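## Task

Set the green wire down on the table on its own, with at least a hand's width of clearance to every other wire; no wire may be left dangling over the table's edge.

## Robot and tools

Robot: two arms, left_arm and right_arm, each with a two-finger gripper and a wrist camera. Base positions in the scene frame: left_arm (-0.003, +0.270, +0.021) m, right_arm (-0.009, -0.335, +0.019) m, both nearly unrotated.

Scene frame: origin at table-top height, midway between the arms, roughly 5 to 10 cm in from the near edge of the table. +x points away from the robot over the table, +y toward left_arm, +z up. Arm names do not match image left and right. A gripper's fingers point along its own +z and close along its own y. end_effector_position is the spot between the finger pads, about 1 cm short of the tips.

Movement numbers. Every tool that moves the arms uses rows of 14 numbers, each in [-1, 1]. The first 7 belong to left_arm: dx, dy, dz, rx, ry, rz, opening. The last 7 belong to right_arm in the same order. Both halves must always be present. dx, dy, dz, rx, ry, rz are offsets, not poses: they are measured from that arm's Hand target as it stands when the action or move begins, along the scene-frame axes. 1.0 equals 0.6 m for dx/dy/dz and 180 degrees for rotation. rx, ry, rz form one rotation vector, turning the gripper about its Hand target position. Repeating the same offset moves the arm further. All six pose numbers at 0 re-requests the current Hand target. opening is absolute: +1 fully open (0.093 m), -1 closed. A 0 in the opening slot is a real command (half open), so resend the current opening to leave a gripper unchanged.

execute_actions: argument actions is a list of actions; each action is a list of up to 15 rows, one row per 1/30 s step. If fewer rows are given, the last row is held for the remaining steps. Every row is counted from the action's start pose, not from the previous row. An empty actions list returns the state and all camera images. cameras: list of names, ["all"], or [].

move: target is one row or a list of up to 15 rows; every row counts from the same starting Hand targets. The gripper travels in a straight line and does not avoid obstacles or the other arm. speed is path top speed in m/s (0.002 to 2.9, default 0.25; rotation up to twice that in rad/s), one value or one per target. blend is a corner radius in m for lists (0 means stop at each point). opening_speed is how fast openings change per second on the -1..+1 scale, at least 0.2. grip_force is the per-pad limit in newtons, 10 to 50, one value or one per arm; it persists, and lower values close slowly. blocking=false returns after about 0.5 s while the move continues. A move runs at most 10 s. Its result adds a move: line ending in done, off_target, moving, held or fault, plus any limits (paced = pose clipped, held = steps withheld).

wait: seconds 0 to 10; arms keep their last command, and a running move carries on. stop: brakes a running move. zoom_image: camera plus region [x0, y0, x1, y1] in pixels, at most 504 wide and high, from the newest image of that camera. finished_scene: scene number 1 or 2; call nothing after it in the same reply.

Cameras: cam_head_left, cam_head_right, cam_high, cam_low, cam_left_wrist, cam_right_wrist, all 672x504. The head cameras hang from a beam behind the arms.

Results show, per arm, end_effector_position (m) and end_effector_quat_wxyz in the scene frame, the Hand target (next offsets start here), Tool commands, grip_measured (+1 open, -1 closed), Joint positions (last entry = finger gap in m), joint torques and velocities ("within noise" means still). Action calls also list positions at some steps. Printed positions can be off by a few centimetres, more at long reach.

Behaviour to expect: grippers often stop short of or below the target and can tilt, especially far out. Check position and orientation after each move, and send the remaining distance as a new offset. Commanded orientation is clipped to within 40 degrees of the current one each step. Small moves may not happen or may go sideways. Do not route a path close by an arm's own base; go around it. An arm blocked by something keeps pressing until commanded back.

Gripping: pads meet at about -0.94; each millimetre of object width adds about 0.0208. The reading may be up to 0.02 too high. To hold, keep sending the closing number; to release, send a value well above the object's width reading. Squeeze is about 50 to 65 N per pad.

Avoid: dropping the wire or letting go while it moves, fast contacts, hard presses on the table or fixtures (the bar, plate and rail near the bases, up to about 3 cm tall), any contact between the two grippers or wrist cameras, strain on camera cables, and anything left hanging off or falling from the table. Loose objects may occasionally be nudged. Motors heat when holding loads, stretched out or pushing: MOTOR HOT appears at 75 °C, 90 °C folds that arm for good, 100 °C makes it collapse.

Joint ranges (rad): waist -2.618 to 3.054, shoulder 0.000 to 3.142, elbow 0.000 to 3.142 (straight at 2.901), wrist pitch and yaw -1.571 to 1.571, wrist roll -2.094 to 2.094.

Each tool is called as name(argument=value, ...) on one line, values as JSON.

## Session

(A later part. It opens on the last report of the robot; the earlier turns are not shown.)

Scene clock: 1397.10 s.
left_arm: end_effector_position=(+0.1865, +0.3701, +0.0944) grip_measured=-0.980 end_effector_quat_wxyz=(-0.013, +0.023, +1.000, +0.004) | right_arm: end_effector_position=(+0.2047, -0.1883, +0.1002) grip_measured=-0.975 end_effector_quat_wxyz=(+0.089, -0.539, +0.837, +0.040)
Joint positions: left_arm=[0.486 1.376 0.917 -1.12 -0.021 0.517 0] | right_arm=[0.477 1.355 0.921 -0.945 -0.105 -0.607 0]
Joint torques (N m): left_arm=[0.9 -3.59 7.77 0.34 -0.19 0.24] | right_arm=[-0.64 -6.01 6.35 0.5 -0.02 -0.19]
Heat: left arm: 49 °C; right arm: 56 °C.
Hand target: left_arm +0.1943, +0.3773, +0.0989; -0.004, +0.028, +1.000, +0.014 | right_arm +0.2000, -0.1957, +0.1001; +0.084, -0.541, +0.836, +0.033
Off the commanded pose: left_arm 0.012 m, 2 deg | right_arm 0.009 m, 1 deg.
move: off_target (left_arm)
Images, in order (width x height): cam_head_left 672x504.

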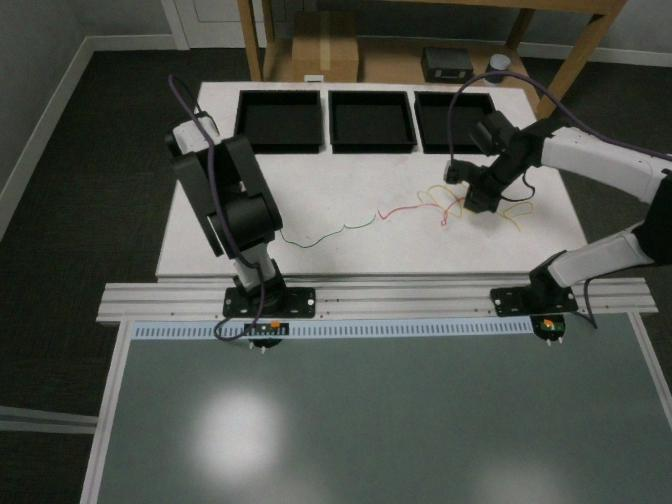

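move(target=[[0,0.0,0.0,0,0,0,-1,0.0,-0.22,0.0,0,0,0,-1],[0,-0.02,-0.13,0,0,0,-1,0.0,-0.22,-0.13,0,0,0,-1],[0,-0.02,-0.13,0,0,0,-0.7,0.0,-0.22,-0.13,0,0,0,-0.7],[0,-0.02,-0.13,0,0,0,-0.4,0.0,-0.22,-0.13,0,0,0,-0.4],[0,-0.02,0.15,0,0,0,-0.4,0.0,-0.22,0.15,0,0,0,-0.4]], speed=0.1, opening_speed=0.5, cameras=["cam_head_left","cam_left_wrist"])

zoom_image(camera="cam_head_left", region=[250, 120, 560, 290])

Scene clock: 1412.23 s.
left_arm: end_effector_position=(+0.1911, +0.3641, +0.1793) grip_measured=-0.401 end_effector_quat_wxyz=(-0.016, +0.031, +0.999, +0.004) | right_arm: end_effector_position=(+0.1985, -0.3284, +0.1834) grip_measured=-0.401 end_effector_quat_wxyz=(+0.077, -0.538, +0.839, +0.030)
Joint positions: left_arm=[0.449 1.368 1.249 -1.467 -0.023 0.493 0.026] | right_arm=[-0.176 1.248 1.171 -1.412 -0.17 -1.259 0.026]
Joint torques (N m): left_arm=[-0.05 -5.61 8.01 0.1 -0.09 -0.12] | right_arm=[-0.59 -2.86 9.91 0.3 -0.32 -0.15]
Heat: left arm: 50 °C; right arm: 53 °C.
Hand target: left_arm +0.1943, +0.3653, +0.1888; -0.004, +0.028, +1.000, +0.014 | right_arm +0.1999, -0.3277, +0.1901; +0.084, -0.541, +0.836, +0.033
Off the commanded pose: left_arm 0.010 m, 2 deg | right_arm 0.007 m, 1 deg.
move: done
Images, in order (width x height): cam_head_left 672x504, cam_left_wrist 672x504.

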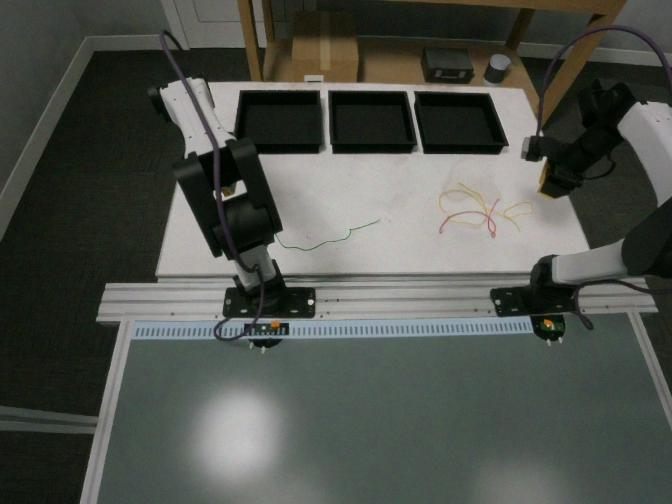

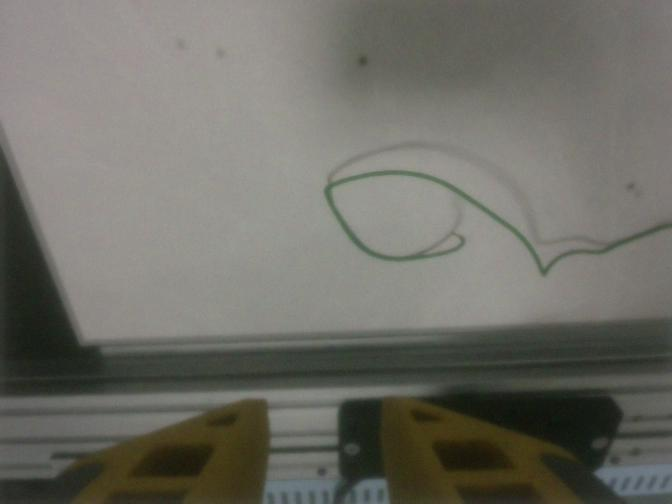

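Scaled by 1.626 from the camera's 672x504 image, which has a finer 960x720 frame.

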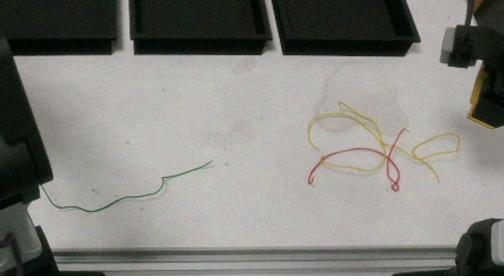

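finished_scene(scene=2)

The scene is finished: the task was done.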